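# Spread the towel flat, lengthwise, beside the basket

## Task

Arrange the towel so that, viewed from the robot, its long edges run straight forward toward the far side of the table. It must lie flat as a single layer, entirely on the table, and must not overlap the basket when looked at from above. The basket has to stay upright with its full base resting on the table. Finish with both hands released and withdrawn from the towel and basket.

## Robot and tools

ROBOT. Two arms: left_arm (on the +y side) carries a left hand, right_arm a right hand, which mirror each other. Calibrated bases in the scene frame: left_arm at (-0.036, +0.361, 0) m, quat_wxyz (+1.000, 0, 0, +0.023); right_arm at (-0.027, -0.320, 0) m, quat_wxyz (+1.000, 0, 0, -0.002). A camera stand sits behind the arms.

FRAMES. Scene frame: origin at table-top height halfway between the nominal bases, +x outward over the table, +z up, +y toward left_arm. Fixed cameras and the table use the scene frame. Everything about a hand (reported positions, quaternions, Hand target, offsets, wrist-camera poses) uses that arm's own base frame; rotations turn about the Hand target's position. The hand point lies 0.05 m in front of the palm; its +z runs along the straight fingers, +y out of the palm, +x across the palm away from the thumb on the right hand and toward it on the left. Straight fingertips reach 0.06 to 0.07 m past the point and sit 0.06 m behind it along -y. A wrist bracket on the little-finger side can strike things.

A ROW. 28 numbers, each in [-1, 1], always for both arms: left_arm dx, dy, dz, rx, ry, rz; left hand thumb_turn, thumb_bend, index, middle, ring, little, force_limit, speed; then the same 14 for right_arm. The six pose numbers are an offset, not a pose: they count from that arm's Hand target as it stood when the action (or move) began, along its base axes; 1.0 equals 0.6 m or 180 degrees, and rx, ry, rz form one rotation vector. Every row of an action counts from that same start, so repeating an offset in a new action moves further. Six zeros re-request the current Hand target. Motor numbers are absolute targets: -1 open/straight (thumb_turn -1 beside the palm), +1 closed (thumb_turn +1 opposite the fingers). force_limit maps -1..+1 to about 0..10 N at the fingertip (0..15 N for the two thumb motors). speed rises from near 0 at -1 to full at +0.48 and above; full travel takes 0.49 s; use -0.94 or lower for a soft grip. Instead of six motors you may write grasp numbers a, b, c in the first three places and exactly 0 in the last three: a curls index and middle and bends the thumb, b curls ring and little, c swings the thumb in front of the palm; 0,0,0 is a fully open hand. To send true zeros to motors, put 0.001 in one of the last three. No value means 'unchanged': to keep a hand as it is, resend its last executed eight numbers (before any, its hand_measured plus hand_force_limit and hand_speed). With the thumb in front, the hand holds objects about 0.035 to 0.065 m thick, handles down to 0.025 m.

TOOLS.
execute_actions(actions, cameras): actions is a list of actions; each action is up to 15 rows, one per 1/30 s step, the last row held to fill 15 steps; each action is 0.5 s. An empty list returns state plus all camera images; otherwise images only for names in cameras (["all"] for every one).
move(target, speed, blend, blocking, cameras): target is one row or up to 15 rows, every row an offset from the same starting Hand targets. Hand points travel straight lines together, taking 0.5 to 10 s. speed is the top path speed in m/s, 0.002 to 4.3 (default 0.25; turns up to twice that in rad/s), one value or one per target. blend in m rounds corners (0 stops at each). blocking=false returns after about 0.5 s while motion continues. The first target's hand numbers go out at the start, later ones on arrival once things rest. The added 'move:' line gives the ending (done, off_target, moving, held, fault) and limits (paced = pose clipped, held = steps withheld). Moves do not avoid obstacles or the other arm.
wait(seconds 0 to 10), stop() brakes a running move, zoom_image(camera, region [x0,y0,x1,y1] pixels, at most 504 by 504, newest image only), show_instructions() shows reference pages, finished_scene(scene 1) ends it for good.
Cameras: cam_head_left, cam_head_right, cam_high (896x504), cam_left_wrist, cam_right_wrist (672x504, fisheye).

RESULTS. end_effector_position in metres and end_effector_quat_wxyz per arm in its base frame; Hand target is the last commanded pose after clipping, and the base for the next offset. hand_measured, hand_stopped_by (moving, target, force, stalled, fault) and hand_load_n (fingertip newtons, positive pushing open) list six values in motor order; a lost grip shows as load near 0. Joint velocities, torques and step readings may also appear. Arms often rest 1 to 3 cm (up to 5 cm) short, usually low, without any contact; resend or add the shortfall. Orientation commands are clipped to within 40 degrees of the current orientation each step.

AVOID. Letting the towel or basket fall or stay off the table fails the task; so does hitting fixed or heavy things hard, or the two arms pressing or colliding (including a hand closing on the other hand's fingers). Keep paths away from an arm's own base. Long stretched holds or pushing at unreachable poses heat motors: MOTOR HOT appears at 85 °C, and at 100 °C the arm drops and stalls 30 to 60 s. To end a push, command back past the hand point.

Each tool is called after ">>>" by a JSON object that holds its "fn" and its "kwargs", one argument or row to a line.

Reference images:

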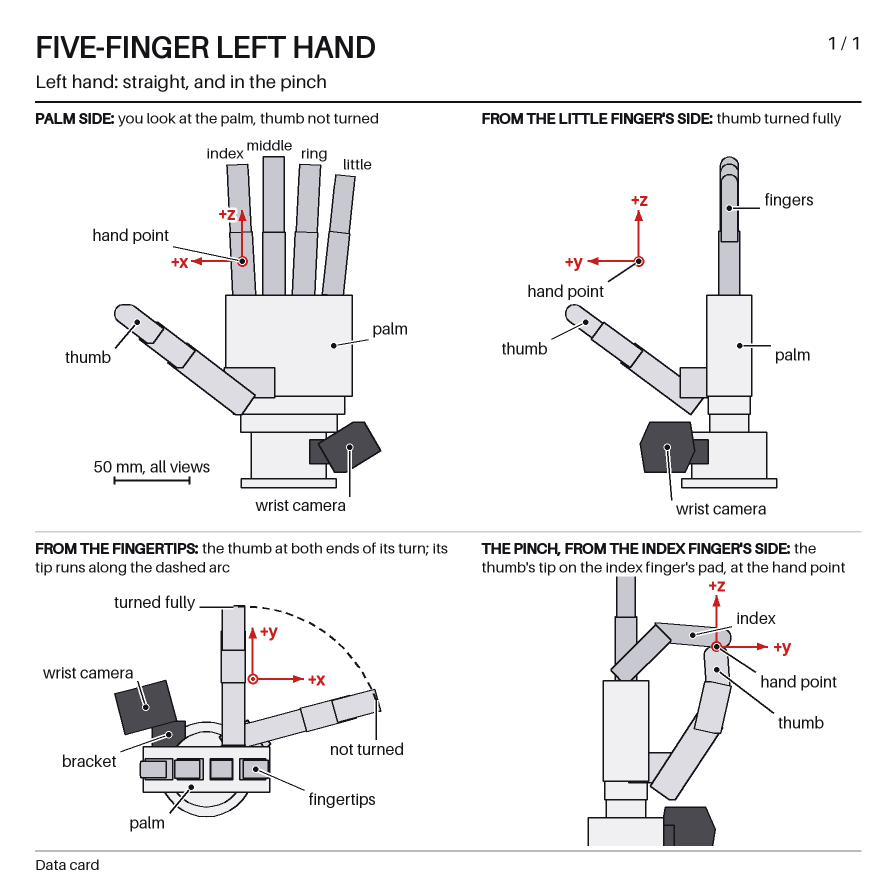

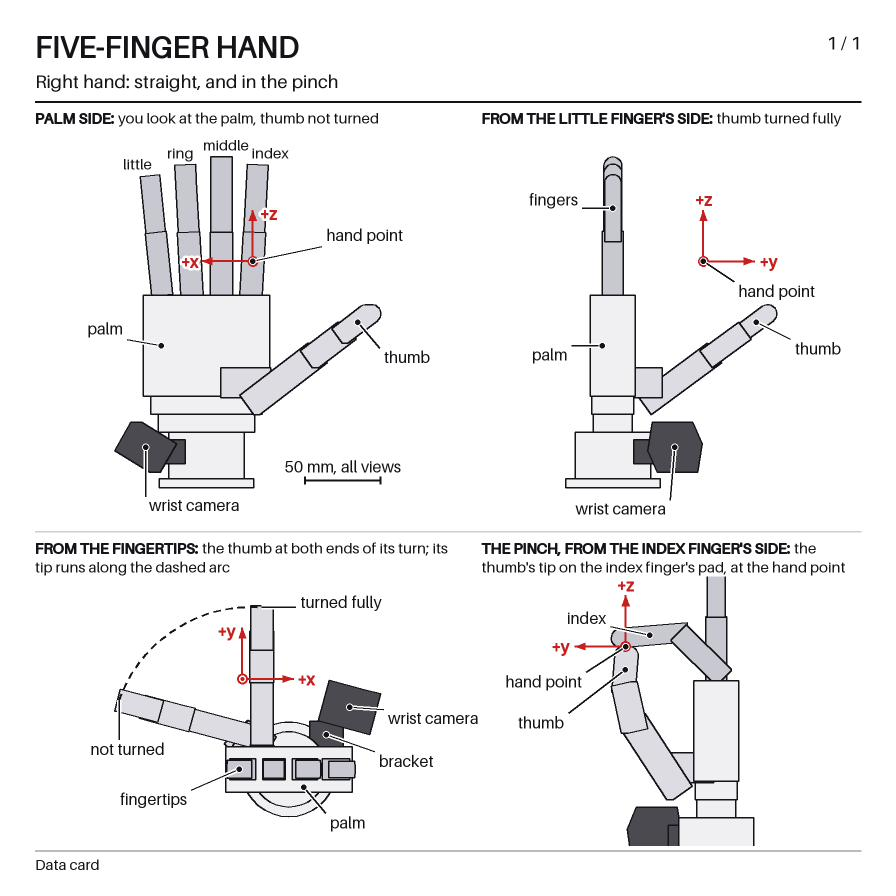

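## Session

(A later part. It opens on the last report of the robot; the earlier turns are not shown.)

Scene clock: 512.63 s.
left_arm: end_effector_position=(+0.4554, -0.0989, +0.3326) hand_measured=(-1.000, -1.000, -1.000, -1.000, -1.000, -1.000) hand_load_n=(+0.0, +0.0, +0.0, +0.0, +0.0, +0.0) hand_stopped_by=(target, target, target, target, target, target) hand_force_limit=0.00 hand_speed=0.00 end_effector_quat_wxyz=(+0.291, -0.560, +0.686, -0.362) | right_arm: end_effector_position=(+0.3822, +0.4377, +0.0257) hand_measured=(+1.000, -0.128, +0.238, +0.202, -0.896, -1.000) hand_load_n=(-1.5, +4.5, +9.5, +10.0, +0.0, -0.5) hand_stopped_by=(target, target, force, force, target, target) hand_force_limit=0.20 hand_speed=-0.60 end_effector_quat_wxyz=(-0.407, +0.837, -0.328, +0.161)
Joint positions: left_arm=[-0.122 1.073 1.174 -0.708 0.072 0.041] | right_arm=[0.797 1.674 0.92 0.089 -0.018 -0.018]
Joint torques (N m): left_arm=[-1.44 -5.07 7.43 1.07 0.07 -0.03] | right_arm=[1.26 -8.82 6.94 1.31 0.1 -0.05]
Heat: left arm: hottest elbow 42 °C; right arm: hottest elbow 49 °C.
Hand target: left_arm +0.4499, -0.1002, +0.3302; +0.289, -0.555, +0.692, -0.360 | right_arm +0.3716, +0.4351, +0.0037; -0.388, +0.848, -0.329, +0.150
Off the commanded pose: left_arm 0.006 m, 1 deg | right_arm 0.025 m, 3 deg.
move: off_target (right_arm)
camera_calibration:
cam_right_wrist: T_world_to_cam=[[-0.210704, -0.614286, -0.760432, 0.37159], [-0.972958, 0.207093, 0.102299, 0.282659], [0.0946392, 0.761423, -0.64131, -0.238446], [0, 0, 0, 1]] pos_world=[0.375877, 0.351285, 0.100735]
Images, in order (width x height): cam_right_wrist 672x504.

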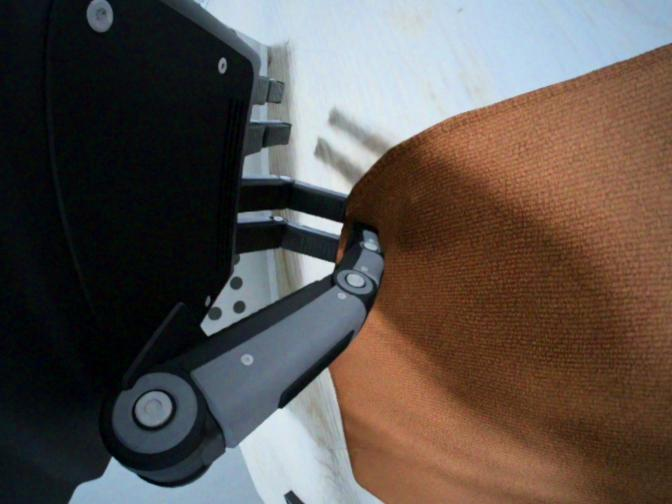

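>>> {"fn": "move", "kwargs": {
  "target": [0,0,0,0,0,0,0,0,0,0,0,0,0,0,0.008,0.0,0.08,0,0,0,0.7,0,1,0,0,0,0.2,-0.6],
  "speed": 0.1,
  "cameras": ["all"]
}}

Scene clock: 520.37 s.
left_arm: end_effector_position=(+0.4554, -0.0989, +0.3326) hand_measured=(-1.000, -1.000, -1.000, -1.000, -1.000, -1.000) hand_load_n=(+0.0, +0.0, +0.0, +0.0, +0.0, +0.0) hand_stopped_by=(target, target, target, target, target, target) hand_force_limit=0.00 hand_speed=0.00 end_effector_quat_wxyz=(+0.291, -0.560, +0.686, -0.362) | right_arm: end_effector_position=(+0.3644, +0.4207, +0.0274) hand_measured=(+1.000, -0.128, +0.238, +0.202, -0.896, -1.000) hand_load_n=(-1.5, +4.5, +9.5, +10.0, +0.0, +0.0) hand_stopped_by=(target, target, force, force, target, target) hand_force_limit=0.20 hand_speed=-0.60 end_effector_quat_wxyz=(-0.369, +0.855, -0.335, +0.143)
Joint positions: left_arm=[-0.122 1.073 1.174 -0.708 0.072 0.041] | right_arm=[0.797 1.633 0.924 -0.049 -0.022 -0.018]
Joint torques (N m): left_arm=[-1.44 -5.01 7.42 1.1 0.08 -0.03] | right_arm=[0.32 -11.52 10.65 1.32 0.06 -0.09]
Heat: left arm: hottest elbow 42 °C; right arm: hottest elbow 49 °C.
Hand target: left_arm +0.4499, -0.1002, +0.3302; +0.289, -0.555, +0.692, -0.360 | right_arm +0.3764, +0.4351, +0.0517; -0.388, +0.848, -0.329, +0.150
Off the commanded pose: left_arm 0.006 m, 1 deg | right_arm 0.031 m, 3 deg.
move: off_target (right_arm)
camera_calibration:
cam_left_wrist: T_world_to_cam=[[0.448737, -0.357784, 0.818917, -0.512931], [-0.721937, -0.685236, 0.0962163, 0.228587], [0.526727, -0.634383, -0.565789, 0.000950696], [0, 0, 0, 1]] pos_world=[0.394696, -0.0262793, 0.398592]
cam_right_wrist: T_world_to_cam=[[-0.257838, -0.662347, -0.703431, 0.394522], [-0.965018, 0.212367, 0.153758, 0.262251], [0.0475444, 0.718468, -0.693933, -0.186013], [0, 0, 0, 1]] pos_world=[0.363643, 0.339261, 0.108116]

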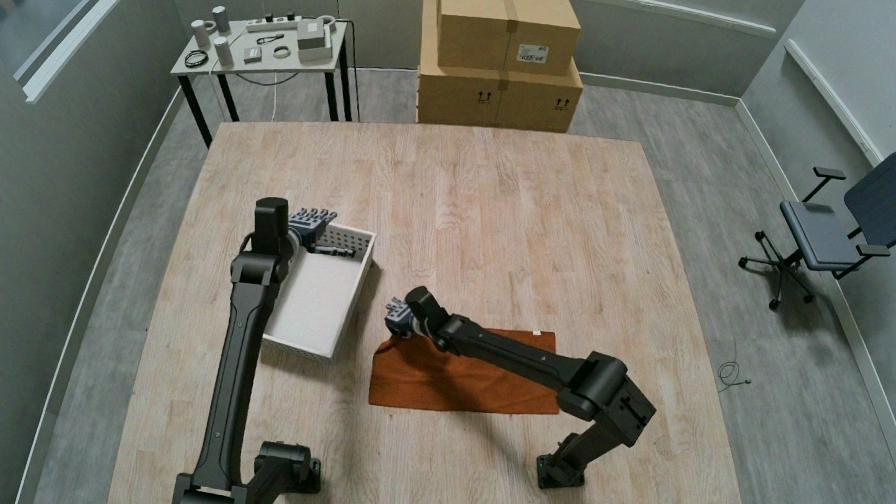

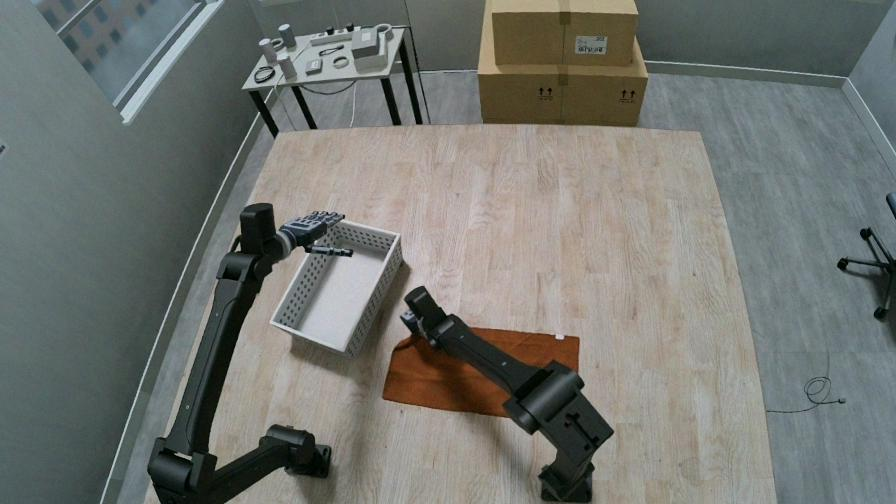

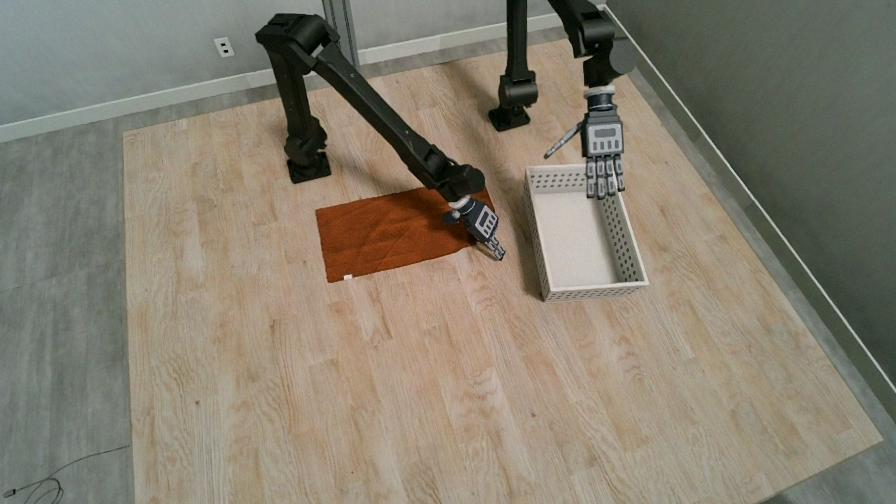

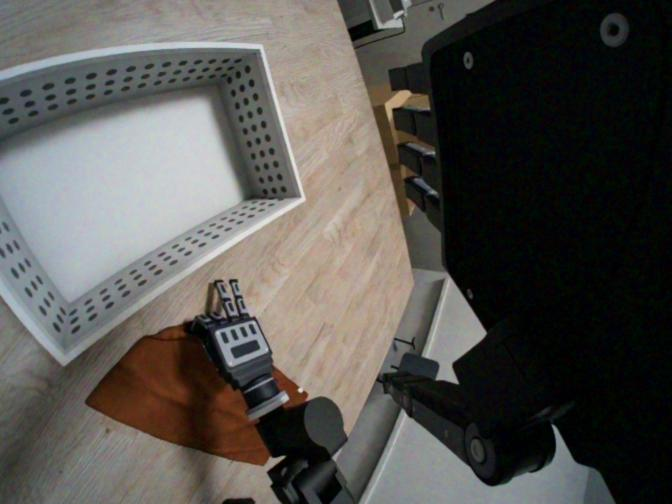

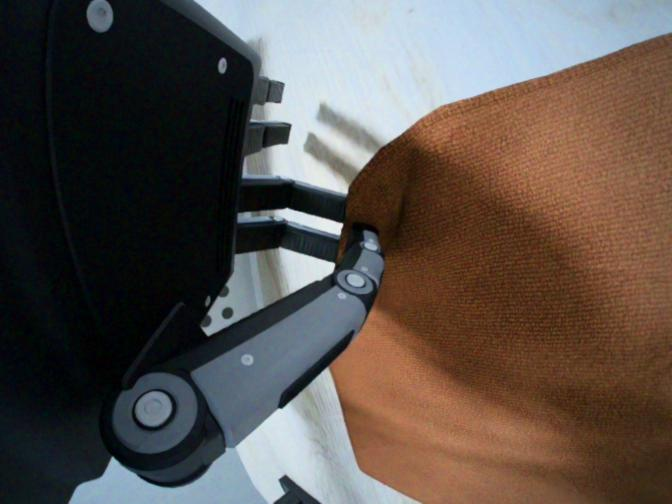

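>>> {"fn": "move", "kwargs": {
  "target": [
    [0,0,0,0,0,0,0,0,0,0,0,0,0,0,0.1218,-0.0788,0.0055,0,0,-0.0811,0.7,0,1,0,0,0,0.2,-0.6],
    [0,0,0,0,0,0,0,0,0,0,0,0,0,0,0.2455,-0.1783,0.0055,0,0,-0.1644,0.7,0,1,0,0,0,0.2,-0.6]
  ],
  "speed": 0.1,
  "blend": 0.02,
  "cameras": ["all"]
}}

Scene clock: 559.90 s.
left_arm: end_effector_position=(+0.4554, -0.0989, +0.3326) hand_measured=(-1.000, -1.000, -1.000, -1.000, -1.000, -1.000) hand_load_n=(-0.5, -0.5, +0.0, +0.0, +0.0, +0.0) hand_stopped_by=(target, target, target, target, target, target) hand_force_limit=0.00 hand_speed=0.00 end_effector_quat_wxyz=(+0.291, -0.560, +0.686, -0.362) | right_arm: end_effector_position=(+0.5046, +0.3207, +0.0440) hand_measured=(+1.000, -0.128, +0.238, +0.202, -0.896, -1.000) hand_load_n=(-1.5, +5.0, +10.0, +9.0, +0.0, +0.0) hand_stopped_by=(target, target, force, force, target, target) hand_force_limit=0.20 hand_speed=-0.60 end_effector_quat_wxyz=(-0.327, +0.744, -0.531, +0.240)
Joint positions: left_arm=[-0.122 1.073 1.174 -0.708 0.072 0.041] | right_arm=[0.559 1.681 1.036 -0.106 0.178 0.15]
Joint torques (N m): left_arm=[-1.32 -5.13 7.39 1.09 0.08 -0.04] | right_arm=[-1.08 -10.17 11.55 1.47 0.31 -0.02]
Heat: left arm: hottest elbow 42 °C; right arm: hottest elbow 51 °C.
Hand target: left_arm +0.4499, -0.1002, +0.3302; +0.289, -0.555, +0.692, -0.360 | right_arm +0.5236, +0.3282, +0.0549; -0.337, +0.736, -0.535, +0.244
Off the commanded pose: left_arm 0.006 m, 1 deg | right_arm 0.023 m, 2 deg.
move: off_target (right_arm)
camera_calibration:
cam_left_wrist: T_world_to_cam=[[0.448737, -0.357784, 0.818917, -0.512931], [-0.721937, -0.685236, 0.0962163, 0.228587], [0.526727, -0.634383, -0.565789, 0.000950696], [0, 0, 0, 1]] pos_world=[0.394696, -0.0262793, 0.398592]
cam_right_wrist: T_world_to_cam=[[-0.525326, -0.462433, -0.714275, 0.447399], [-0.750305, 0.647676, 0.132509, 0.169225], [0.401342, 0.605534, -0.687207, -0.251901], [0, 0, 0, 1]] pos_world=[0.463099, 0.249823, 0.124035]

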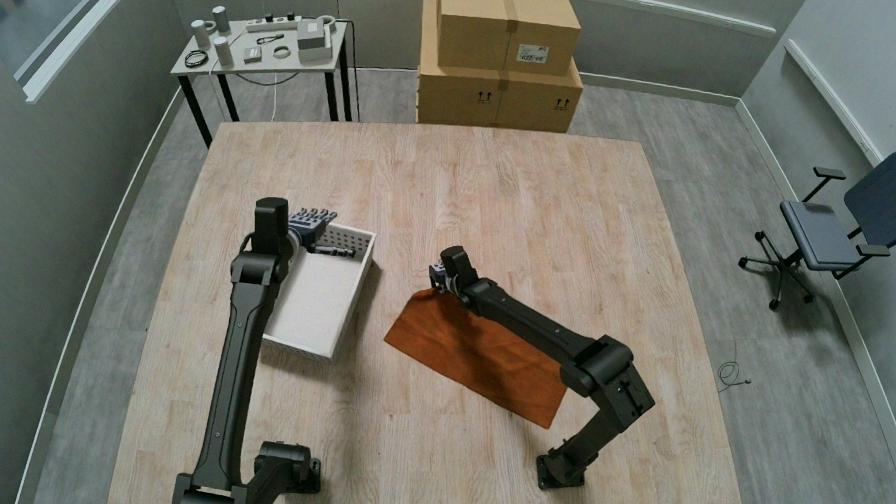

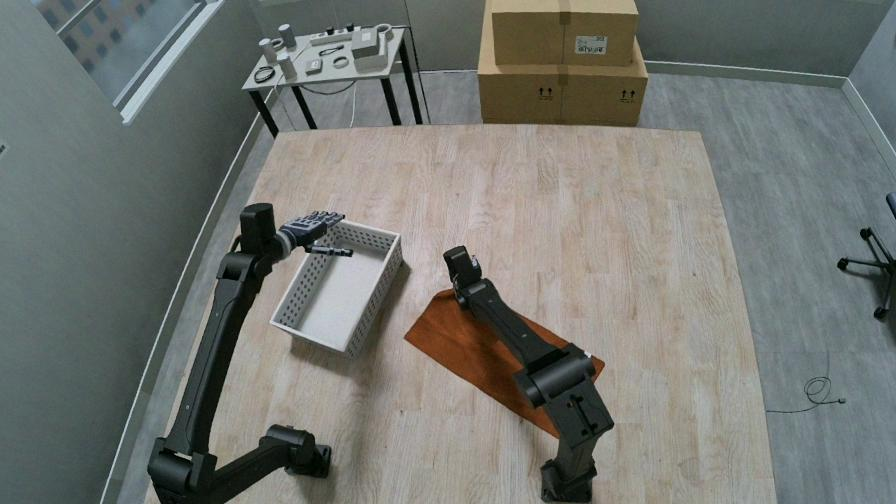

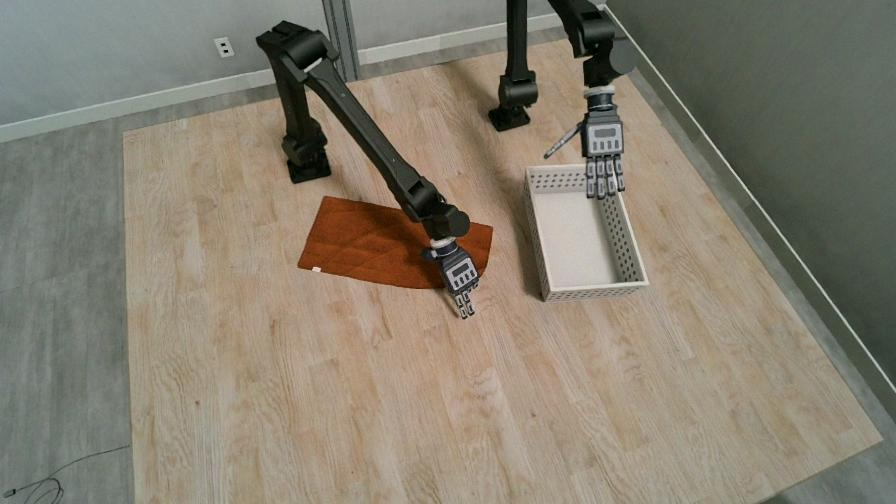

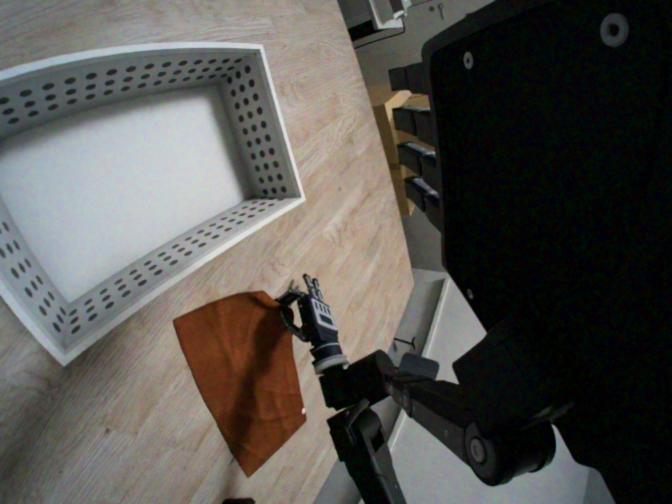

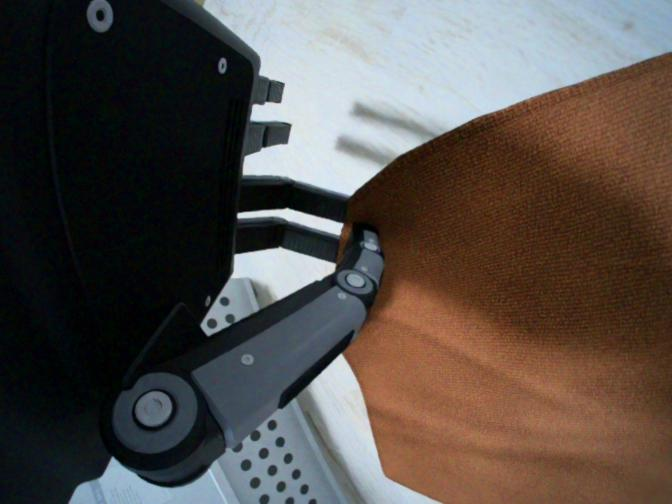

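>>> {"fn": "move", "kwargs": {
  "target": [
    [0,0,0,0,0,0,0,0,0,0,0,0,0,0,0.0705,-0.0765,0,0,0,-0.0667,0.7,0,1,0,0,0,0.2,-0.6],
    [0,0,0,0,0,0,0,0,0,0,0,0,0,0,0.1543,-0.1928,0,0,0,-0.1389,0.7,0,1,0,0,0,0.2,-0.6],
    [0,0,0,0,0,0,0,0,0,0,0,0,0,0,0.1882,-0.3262,0,0,0,-0.2111,0.7,0,1,0,0,0,0.2,-0.6]
  ],
  "speed": 0.12,
  "blend": 0.02,
  "cameras": ["all"]
}}

Scene clock: 609.33 s.
left_arm: end_effector_position=(+0.4554, -0.0989, +0.3326) hand_measured=(-1.000, -1.000, -1.000, -1.000, -1.000, -1.000) hand_load_n=(+0.0, +0.0, +0.0, +0.0, +0.0, +0.0) hand_stopped_by=(target, target, target, target, target, target) hand_force_limit=0.00 hand_speed=0.00 end_effector_quat_wxyz=(+0.291, -0.560, +0.686, -0.362) | right_arm: end_effector_position=(+0.6167, +0.1305, +0.0450) hand_measured=(+1.000, -0.128, +0.238, +0.202, -0.896, -1.000) hand_load_n=(-1.5, +5.0, +9.5, +9.0, +0.0, +0.0) hand_stopped_by=(target, target, force, force, target, target) hand_force_limit=0.20 hand_speed=-0.60 end_effector_quat_wxyz=(+0.229, -0.532, +0.743, -0.337)
Joint positions: left_arm=[-0.122 1.073 1.174 -0.708 0.072 0.041] | right_arm=[0.267 1.765 1.171 -0.241 0.446 0.421]
Joint torques (N m): left_arm=[-1.49 -5.07 7.36 1.07 0.08 -0.03] | right_arm=[-0.38 -11.16 11.73 1.26 0.47 0]
Heat: left arm: hottest elbow 42 °C; right arm: hottest elbow 55 °C.
Hand target: left_arm +0.4499, -0.1002, +0.3302; +0.289, -0.555, +0.692, -0.360 | right_arm +0.6366, +0.1326, +0.0550; +0.239, -0.521, +0.745, -0.340
Off the commanded pose: left_arm 0.006 m, 1 deg | right_arm 0.022 m, 2 deg.
move: off_target (right_arm)
camera_calibration:
cam_left_wrist: T_world_to_cam=[[0.448737, -0.357784, 0.818917, -0.512931], [-0.721937, -0.685236, 0.0962163, 0.228587], [0.526727, -0.634383, -0.565789, 0.000950696], [0, 0, 0, 1]] pos_world=[0.394696, -0.0262793, 0.398592]
cam_right_wrist: T_world_to_cam=[[-0.698106, -0.046192, -0.714503, 0.471345], [-0.191553, 0.97359, 0.124216, -0.0103626], [0.689895, 0.223581, -0.688517, -0.309114], [0, 0, 0, 1]] pos_world=[0.540319, 0.100973, 0.125234]

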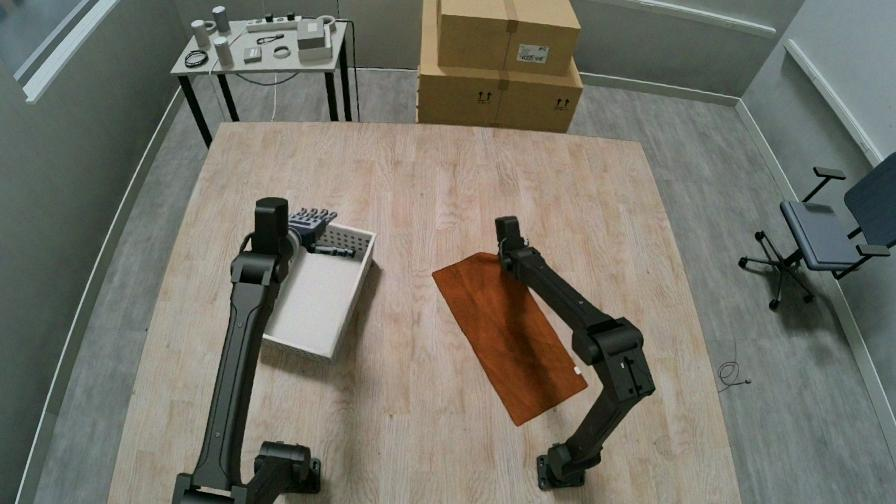

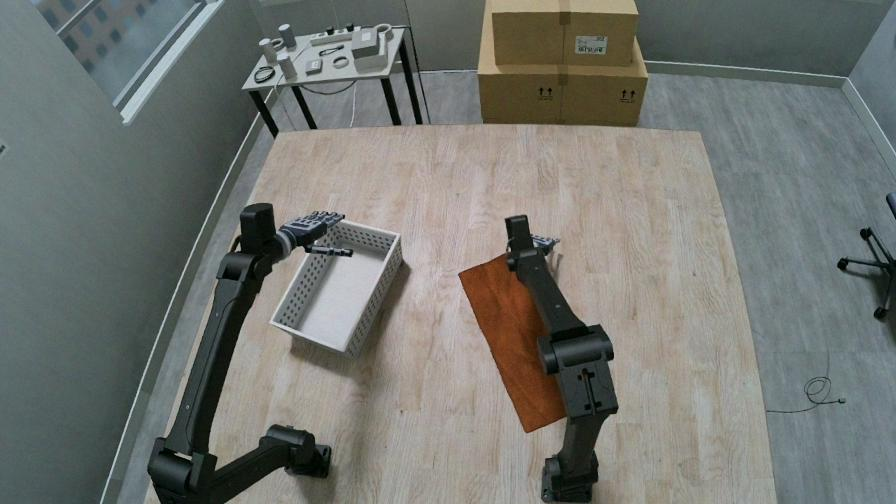

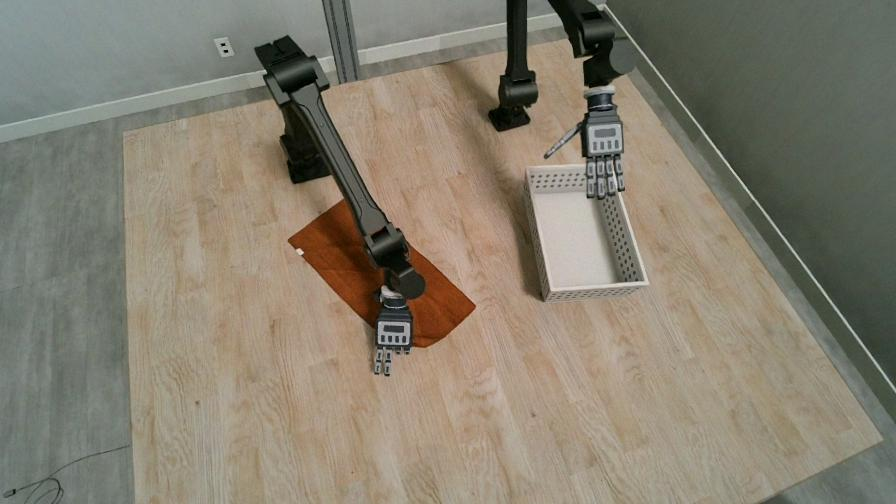

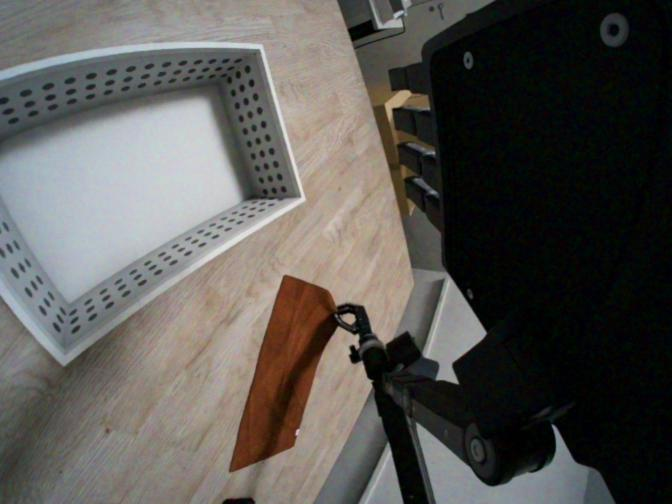

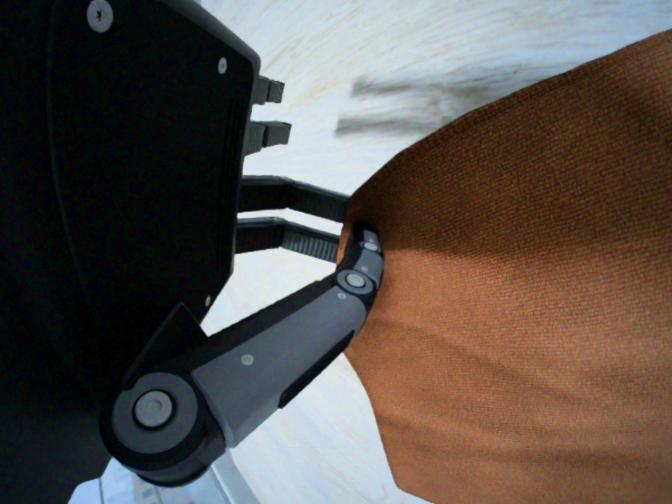

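>>> {"fn": "move", "kwargs": {
  "target": [
    [0,0,0,0,0,0,0,0,0,0,0,0,0,0,0.0167,-0.1383,0,0,0,-0.07,0.7,0,1,0,0,0,0.2,-0.6],
    [0,0,0,0,0,0,0,0,0,0,0,0,0,0,-0.0083,-0.2917,0,0,0,-0.139,0.7,0,1,0,0,0,0.2,-0.6]
  ],
  "speed": 0.12,
  "blend": 0.02,
  "cameras": ["all"]
}}

Scene clock: 631.30 s.
left_arm: end_effector_position=(+0.4554, -0.0989, +0.3326) hand_measured=(-1.000, -1.000, -1.000, -1.000, -1.000, -1.000) hand_load_n=(+0.0, +0.0, +0.0, +0.0, +0.0, +0.0) hand_stopped_by=(target, target, target, target, target, target) hand_force_limit=0.00 hand_speed=0.00 end_effector_quat_wxyz=(+0.291, -0.560, +0.686, -0.362) | right_arm: end_effector_position=(+0.6202, -0.0405, +0.0440) hand_measured=(+1.000, -0.128, +0.238, +0.202, -0.896, -1.000) hand_load_n=(-1.5, +5.0, +9.5, +9.0, +0.0, +0.0) hand_stopped_by=(target, target, force, force, target, target) hand_force_limit=0.20 hand_speed=-0.60 end_effector_quat_wxyz=(+0.151, -0.357, +0.840, -0.380)
Joint positions: left_arm=[-0.122 1.073 1.174 -0.708 0.072 0.041] | right_arm=[0.026 1.768 1.183 -0.331 0.576 0.592]
Joint torques (N m): left_arm=[-1.32 -5.07 7.41 1.07 0.08 -0.04] | right_arm=[0.15 -12.4 10.07 1.16 0.54 0]
Heat: left arm: hottest elbow 42 °C; right arm: hottest elbow 56 °C.
Hand target: left_arm +0.4499, -0.1002, +0.3302; +0.289, -0.555, +0.692, -0.360 | right_arm +0.6316, -0.0425, +0.0550; +0.160, -0.347, +0.840, -0.384
Off the commanded pose: left_arm 0.006 m, 1 deg | right_arm 0.016 m, 2 deg.
move: off_target (right_arm)
camera_calibration:
cam_left_wrist: T_world_to_cam=[[0.448737, -0.357784, 0.818917, -0.512931], [-0.721937, -0.685236, 0.0962163, 0.228587], [0.526727, -0.634383, -0.565789, 0.000950696], [0, 0, 0, 1]] pos_world=[0.394696, -0.0262793, 0.398592]
cam_right_wrist: T_world_to_cam=[[-0.649835, 0.25172, -0.717183, 0.447343], [0.23968, 0.963291, 0.120928, -0.11081], [0.721296, -0.0933107, -0.686313, -0.306401], [0, 0, 0, 1]] pos_world=[0.538264, -0.0344537, 0.12394]

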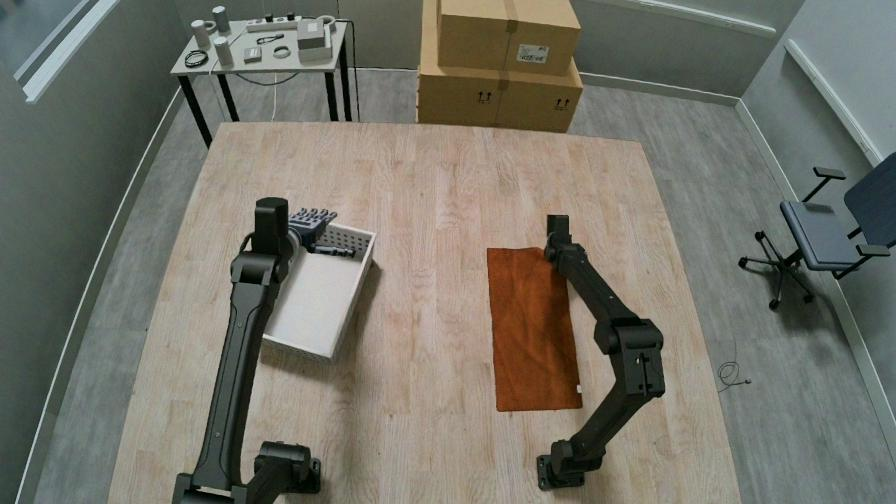

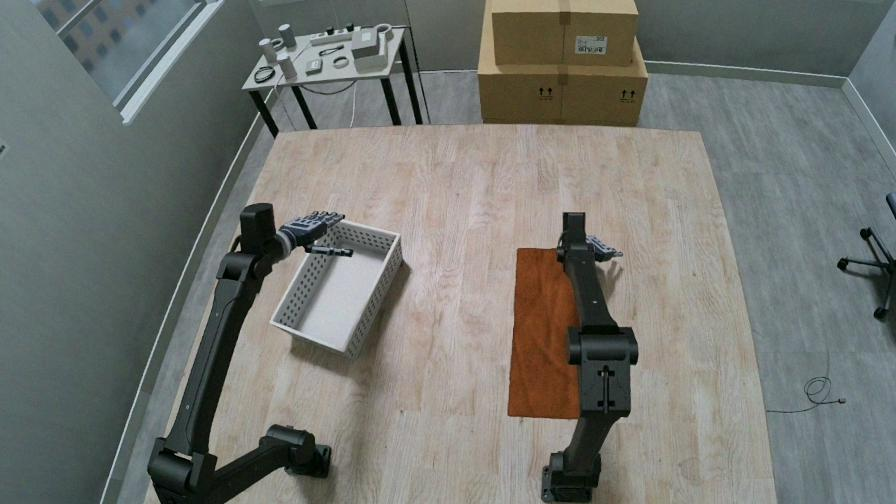

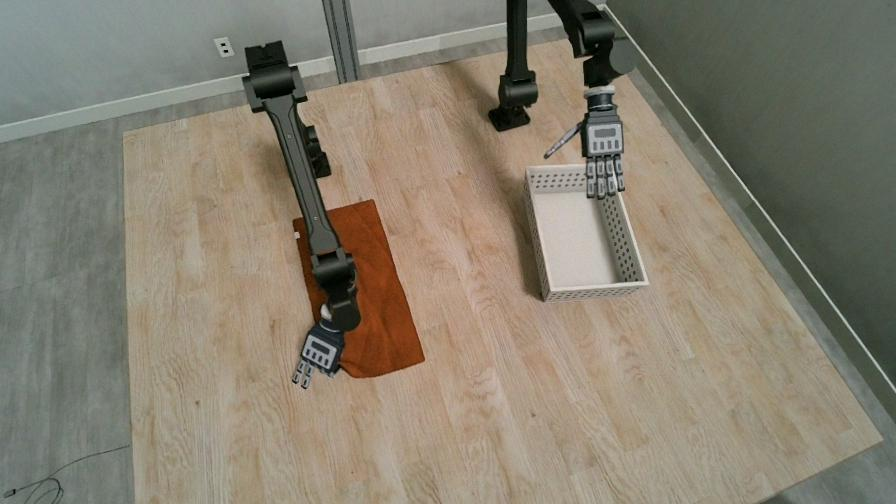

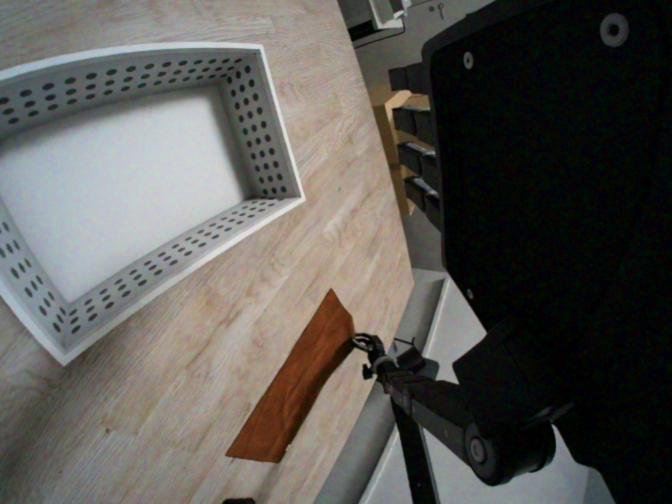

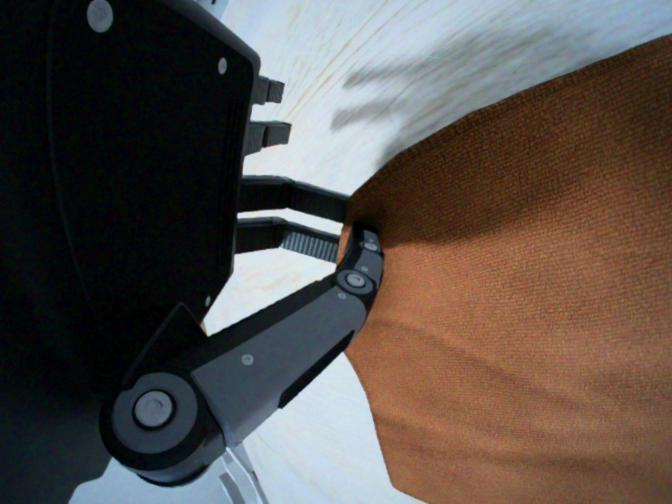

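>>> {"fn": "move", "kwargs": {
  "target": [0,0,0,0,0,0,0,0,0,0,0,0,0,0,0.0,0.0,-0.045,0,0,0,0.7,0,1,0,0,0,0.2,-0.6],
  "speed": 0.08,
  "cameras": ["cam_right_wrist"]
}}

Scene clock: 649.63 s.
left_arm: end_effector_position=(+0.4554, -0.0989, +0.3326) hand_measured=(-1.000, -1.000, -1.000, -1.000, -1.000, -1.000) hand_load_n=(+0.0, +0.0, +0.0, +0.0, +0.0, +0.0) hand_stopped_by=(target, target, target, target, target, target) hand_force_limit=0.00 hand_speed=0.00 end_effector_quat_wxyz=(+0.291, -0.560, +0.686, -0.362) | right_arm: end_effector_position=(+0.6286, -0.0403, +0.0348) hand_measured=(+1.000, -0.128, +0.238, +0.202, -0.896, -1.000) hand_load_n=(-1.5, +5.5, +10.0, +9.0, -0.5, +0.0) hand_stopped_by=(target, target, force, force, target, target) hand_force_limit=0.20 hand_speed=-0.60 end_effector_quat_wxyz=(+0.159, -0.353, +0.838, -0.384)
Joint positions: left_arm=[-0.122 1.073 1.174 -0.708 0.072 0.041] | right_arm=[0.026 1.794 1.183 -0.285 0.576 0.593]
Joint torques (N m): left_arm=[-1.38 -5.13 7.39 1.06 0.07 -0.04] | right_arm=[-0.09 -11.69 8.03 1.92 0.55 -0.01]
Heat: left arm: hottest elbow 42 °C; right arm: hottest elbow 56 °C.
Hand target: left_arm +0.4499, -0.1002, +0.3302; +0.289, -0.555, +0.692, -0.360 | right_arm +0.6315, -0.0425, +0.0279; +0.159, -0.347, +0.840, -0.384
Off the commanded pose: left_arm 0.006 m, 1 deg | right_arm 0.008 m, 1 deg.
move: done
camera_calibration:
cam_right_wrist: T_world_to_cam=[[-0.63455, 0.253024, -0.730291, 0.437208], [0.237839, 0.962969, 0.126982, -0.111033], [0.735376, -0.0931152, -0.671231, -0.328084], [0, 0, 0, 1]] pos_world=[0.545104, -0.0342526, 0.113168]
Images, in order (width x height): cam_right_wrist 672x504.

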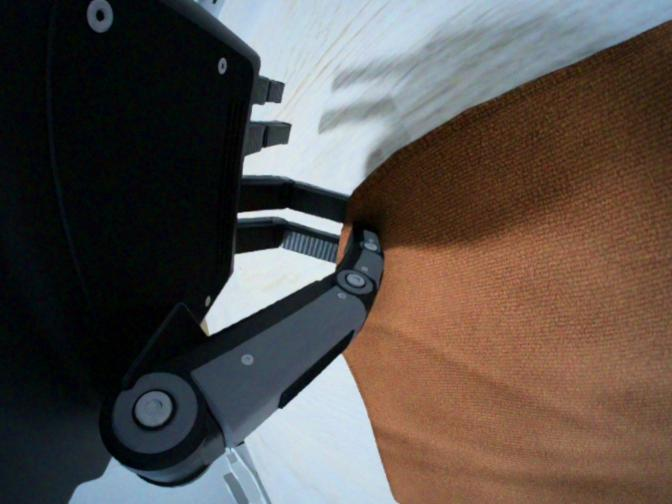

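>>> {"fn": "move", "kwargs": {
  "target": [0,0,0,0,0,0,0,0,0,0,0,0,0,0,-0.006,0.0,-0.02,0,0,0,0.7,0,1,0,0,0,0.2,-0.6],
  "speed": 0.06,
  "cameras": ["cam_right_wrist"]
}}

Scene clock: 657.93 s.
left_arm: end_effector_position=(+0.4554, -0.0989, +0.3326) hand_measured=(-1.000, -1.000, -1.000, -1.000, -1.000, -1.000) hand_load_n=(+0.0, +0.0, +0.0, +0.0, +0.0, +0.0) hand_stopped_by=(target, target, target, target, target, target) hand_force_limit=0.00 hand_speed=0.00 end_effector_quat_wxyz=(+0.291, -0.560, +0.686, -0.362) | right_arm: end_effector_position=(+0.6290, -0.0404, +0.0306) hand_measured=(+1.000, -0.128, +0.238, +0.202, -0.896, -1.000) hand_load_n=(-1.5, +5.0, +9.5, +8.5, +0.0, +0.0) hand_stopped_by=(target, target, force, force, target, target) hand_force_limit=0.20 hand_speed=-0.60 end_effector_quat_wxyz=(+0.166, -0.349, +0.837, -0.387)
Joint positions: left_arm=[-0.122 1.073 1.174 -0.708 0.072 0.041] | right_arm=[0.026 1.797 1.166 -0.249 0.577 0.595]
Joint torques (N m): left_arm=[-1.38 -5.01 7.41 1.11 0.08 -0.04] | right_arm=[-0.15 -10.93 7.61 1.84 0.51 -0.02]
Heat: left arm: hottest elbow 42 °C; right arm: hottest elbow 55 °C.
Hand target: left_arm +0.4499, -0.1002, +0.3302; +0.289, -0.555, +0.692, -0.360 | right_arm +0.6281, -0.0425, +0.0160; +0.160, -0.348, +0.840, -0.384
Off the commanded pose: left_arm 0.006 m, 1 deg | right_arm 0.015 m, 1 deg.
move: off_target (right_arm)
camera_calibration:
cam_right_wrist: T_world_to_cam=[[-0.62179, 0.254428, -0.740704, 0.426673], [0.237112, 0.96253, 0.131579, -0.110195], [0.746428, -0.0938158, -0.65882, -0.338554], [0, 0, 0, 1]] pos_world=[0.544136, -0.0342536, 0.107492]
Images, in order (width x height): cam_right_wrist 672x504.

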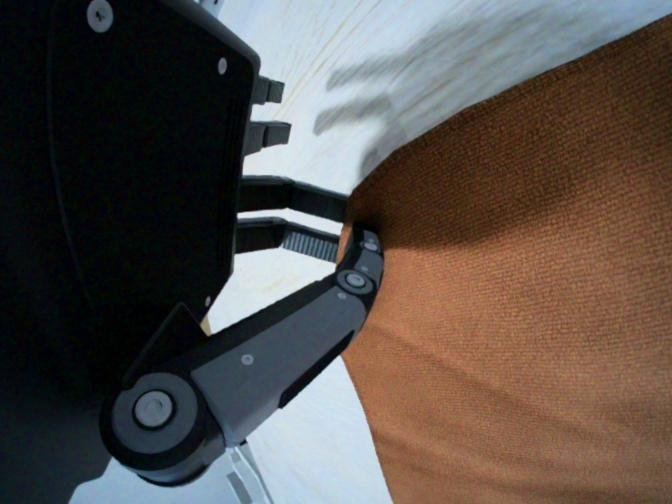

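>>> {"fn": "move", "kwargs": {
  "target": [0,0,0,0,0,0,0,0,0,0,0,0,0,0,0,0.0,-0.008,0,0,0,0.15,0,1,0,0,0,0.2,-0.3],
  "speed": 0.06,
  "cameras": ["cam_right_wrist","cam_high"]
}}

Scene clock: 670.87 s.
left_arm: end_effector_position=(+0.4554, -0.0989, +0.3326) hand_measured=(-1.000, -1.000, -1.000, -1.000, -1.000, -1.000) hand_load_n=(+0.0, +0.0, +0.0, +0.0, +0.0, +0.0) hand_stopped_by=(target, target, target, target, target, target) hand_force_limit=0.00 hand_speed=0.00 end_effector_quat_wxyz=(+0.291, -0.560, +0.686, -0.362) | right_arm: end_effector_position=(+0.6281, -0.0372, +0.0234) hand_measured=(+1.000, -0.538, -0.700, -0.850, -0.978, -1.000) hand_load_n=(-0.5, -0.5, +0.0, +0.0, +0.0, +0.0) hand_stopped_by=(target, target, target, target, target, target) hand_force_limit=0.20 hand_speed=-0.30 end_effector_quat_wxyz=(+0.165, -0.350, +0.837, -0.387)
Joint positions: left_arm=[-0.122 1.073 1.174 -0.708 0.072 0.041] | right_arm=[0.032 1.808 1.159 -0.235 0.58 0.597]
Joint torques (N m): left_arm=[-1.44 -5.13 7.41 1.16 0.08 -0.03] | right_arm=[-1.2 -10.29 7.76 1.89 0.4 -0.06]
Heat: left arm: hottest elbow 42 °C; right arm: hottest elbow 54 °C.
Hand target: left_arm +0.4499, -0.1002, +0.3302; +0.289, -0.555, +0.692, -0.360 | right_arm +0.6280, -0.0424, +0.0111; +0.159, -0.348, +0.840, -0.384
Off the commanded pose: left_arm 0.006 m, 1 deg | right_arm 0.013 m, 1 deg.
move: off_target (right_arm)
camera_calibration:
cam_right_wrist: T_world_to_cam=[[-0.624277, 0.251839, -0.739497, 0.421408], [0.23506, 0.963299, 0.129621, -0.110755], [0.745, -0.0929065, -0.660563, -0.341372], [0, 0, 0, 1]] pos_world=[0.543432, -0.0311527, 0.100489]
Images, in order (width x height): cam_high 896x504, cam_right_wrist 672x504.

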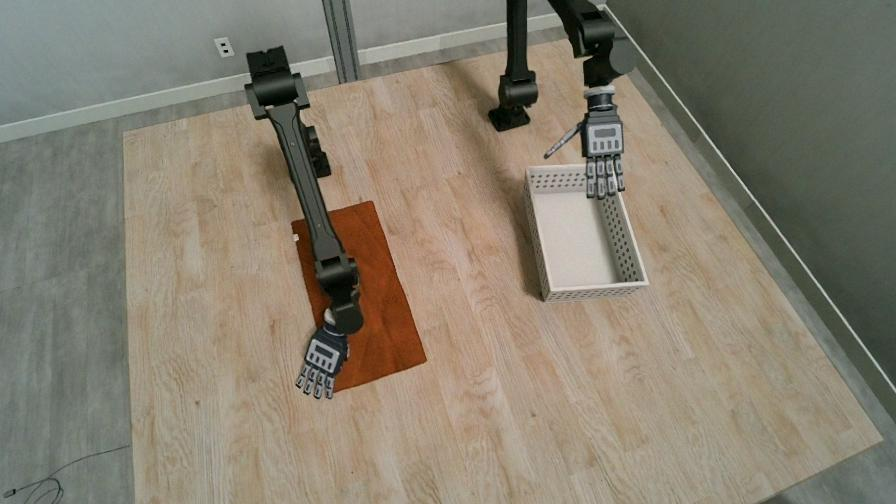

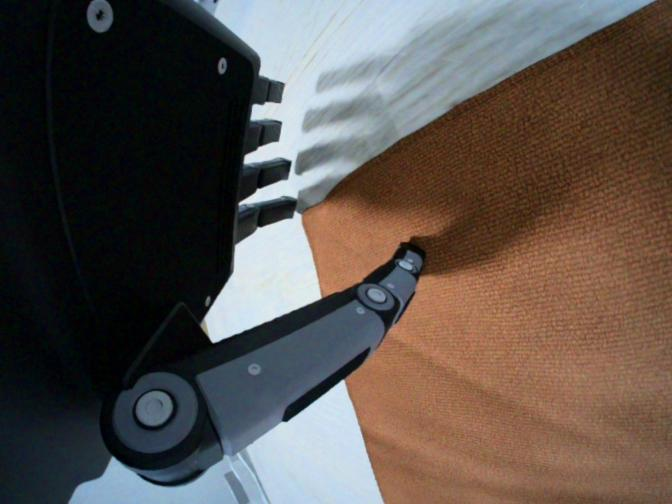

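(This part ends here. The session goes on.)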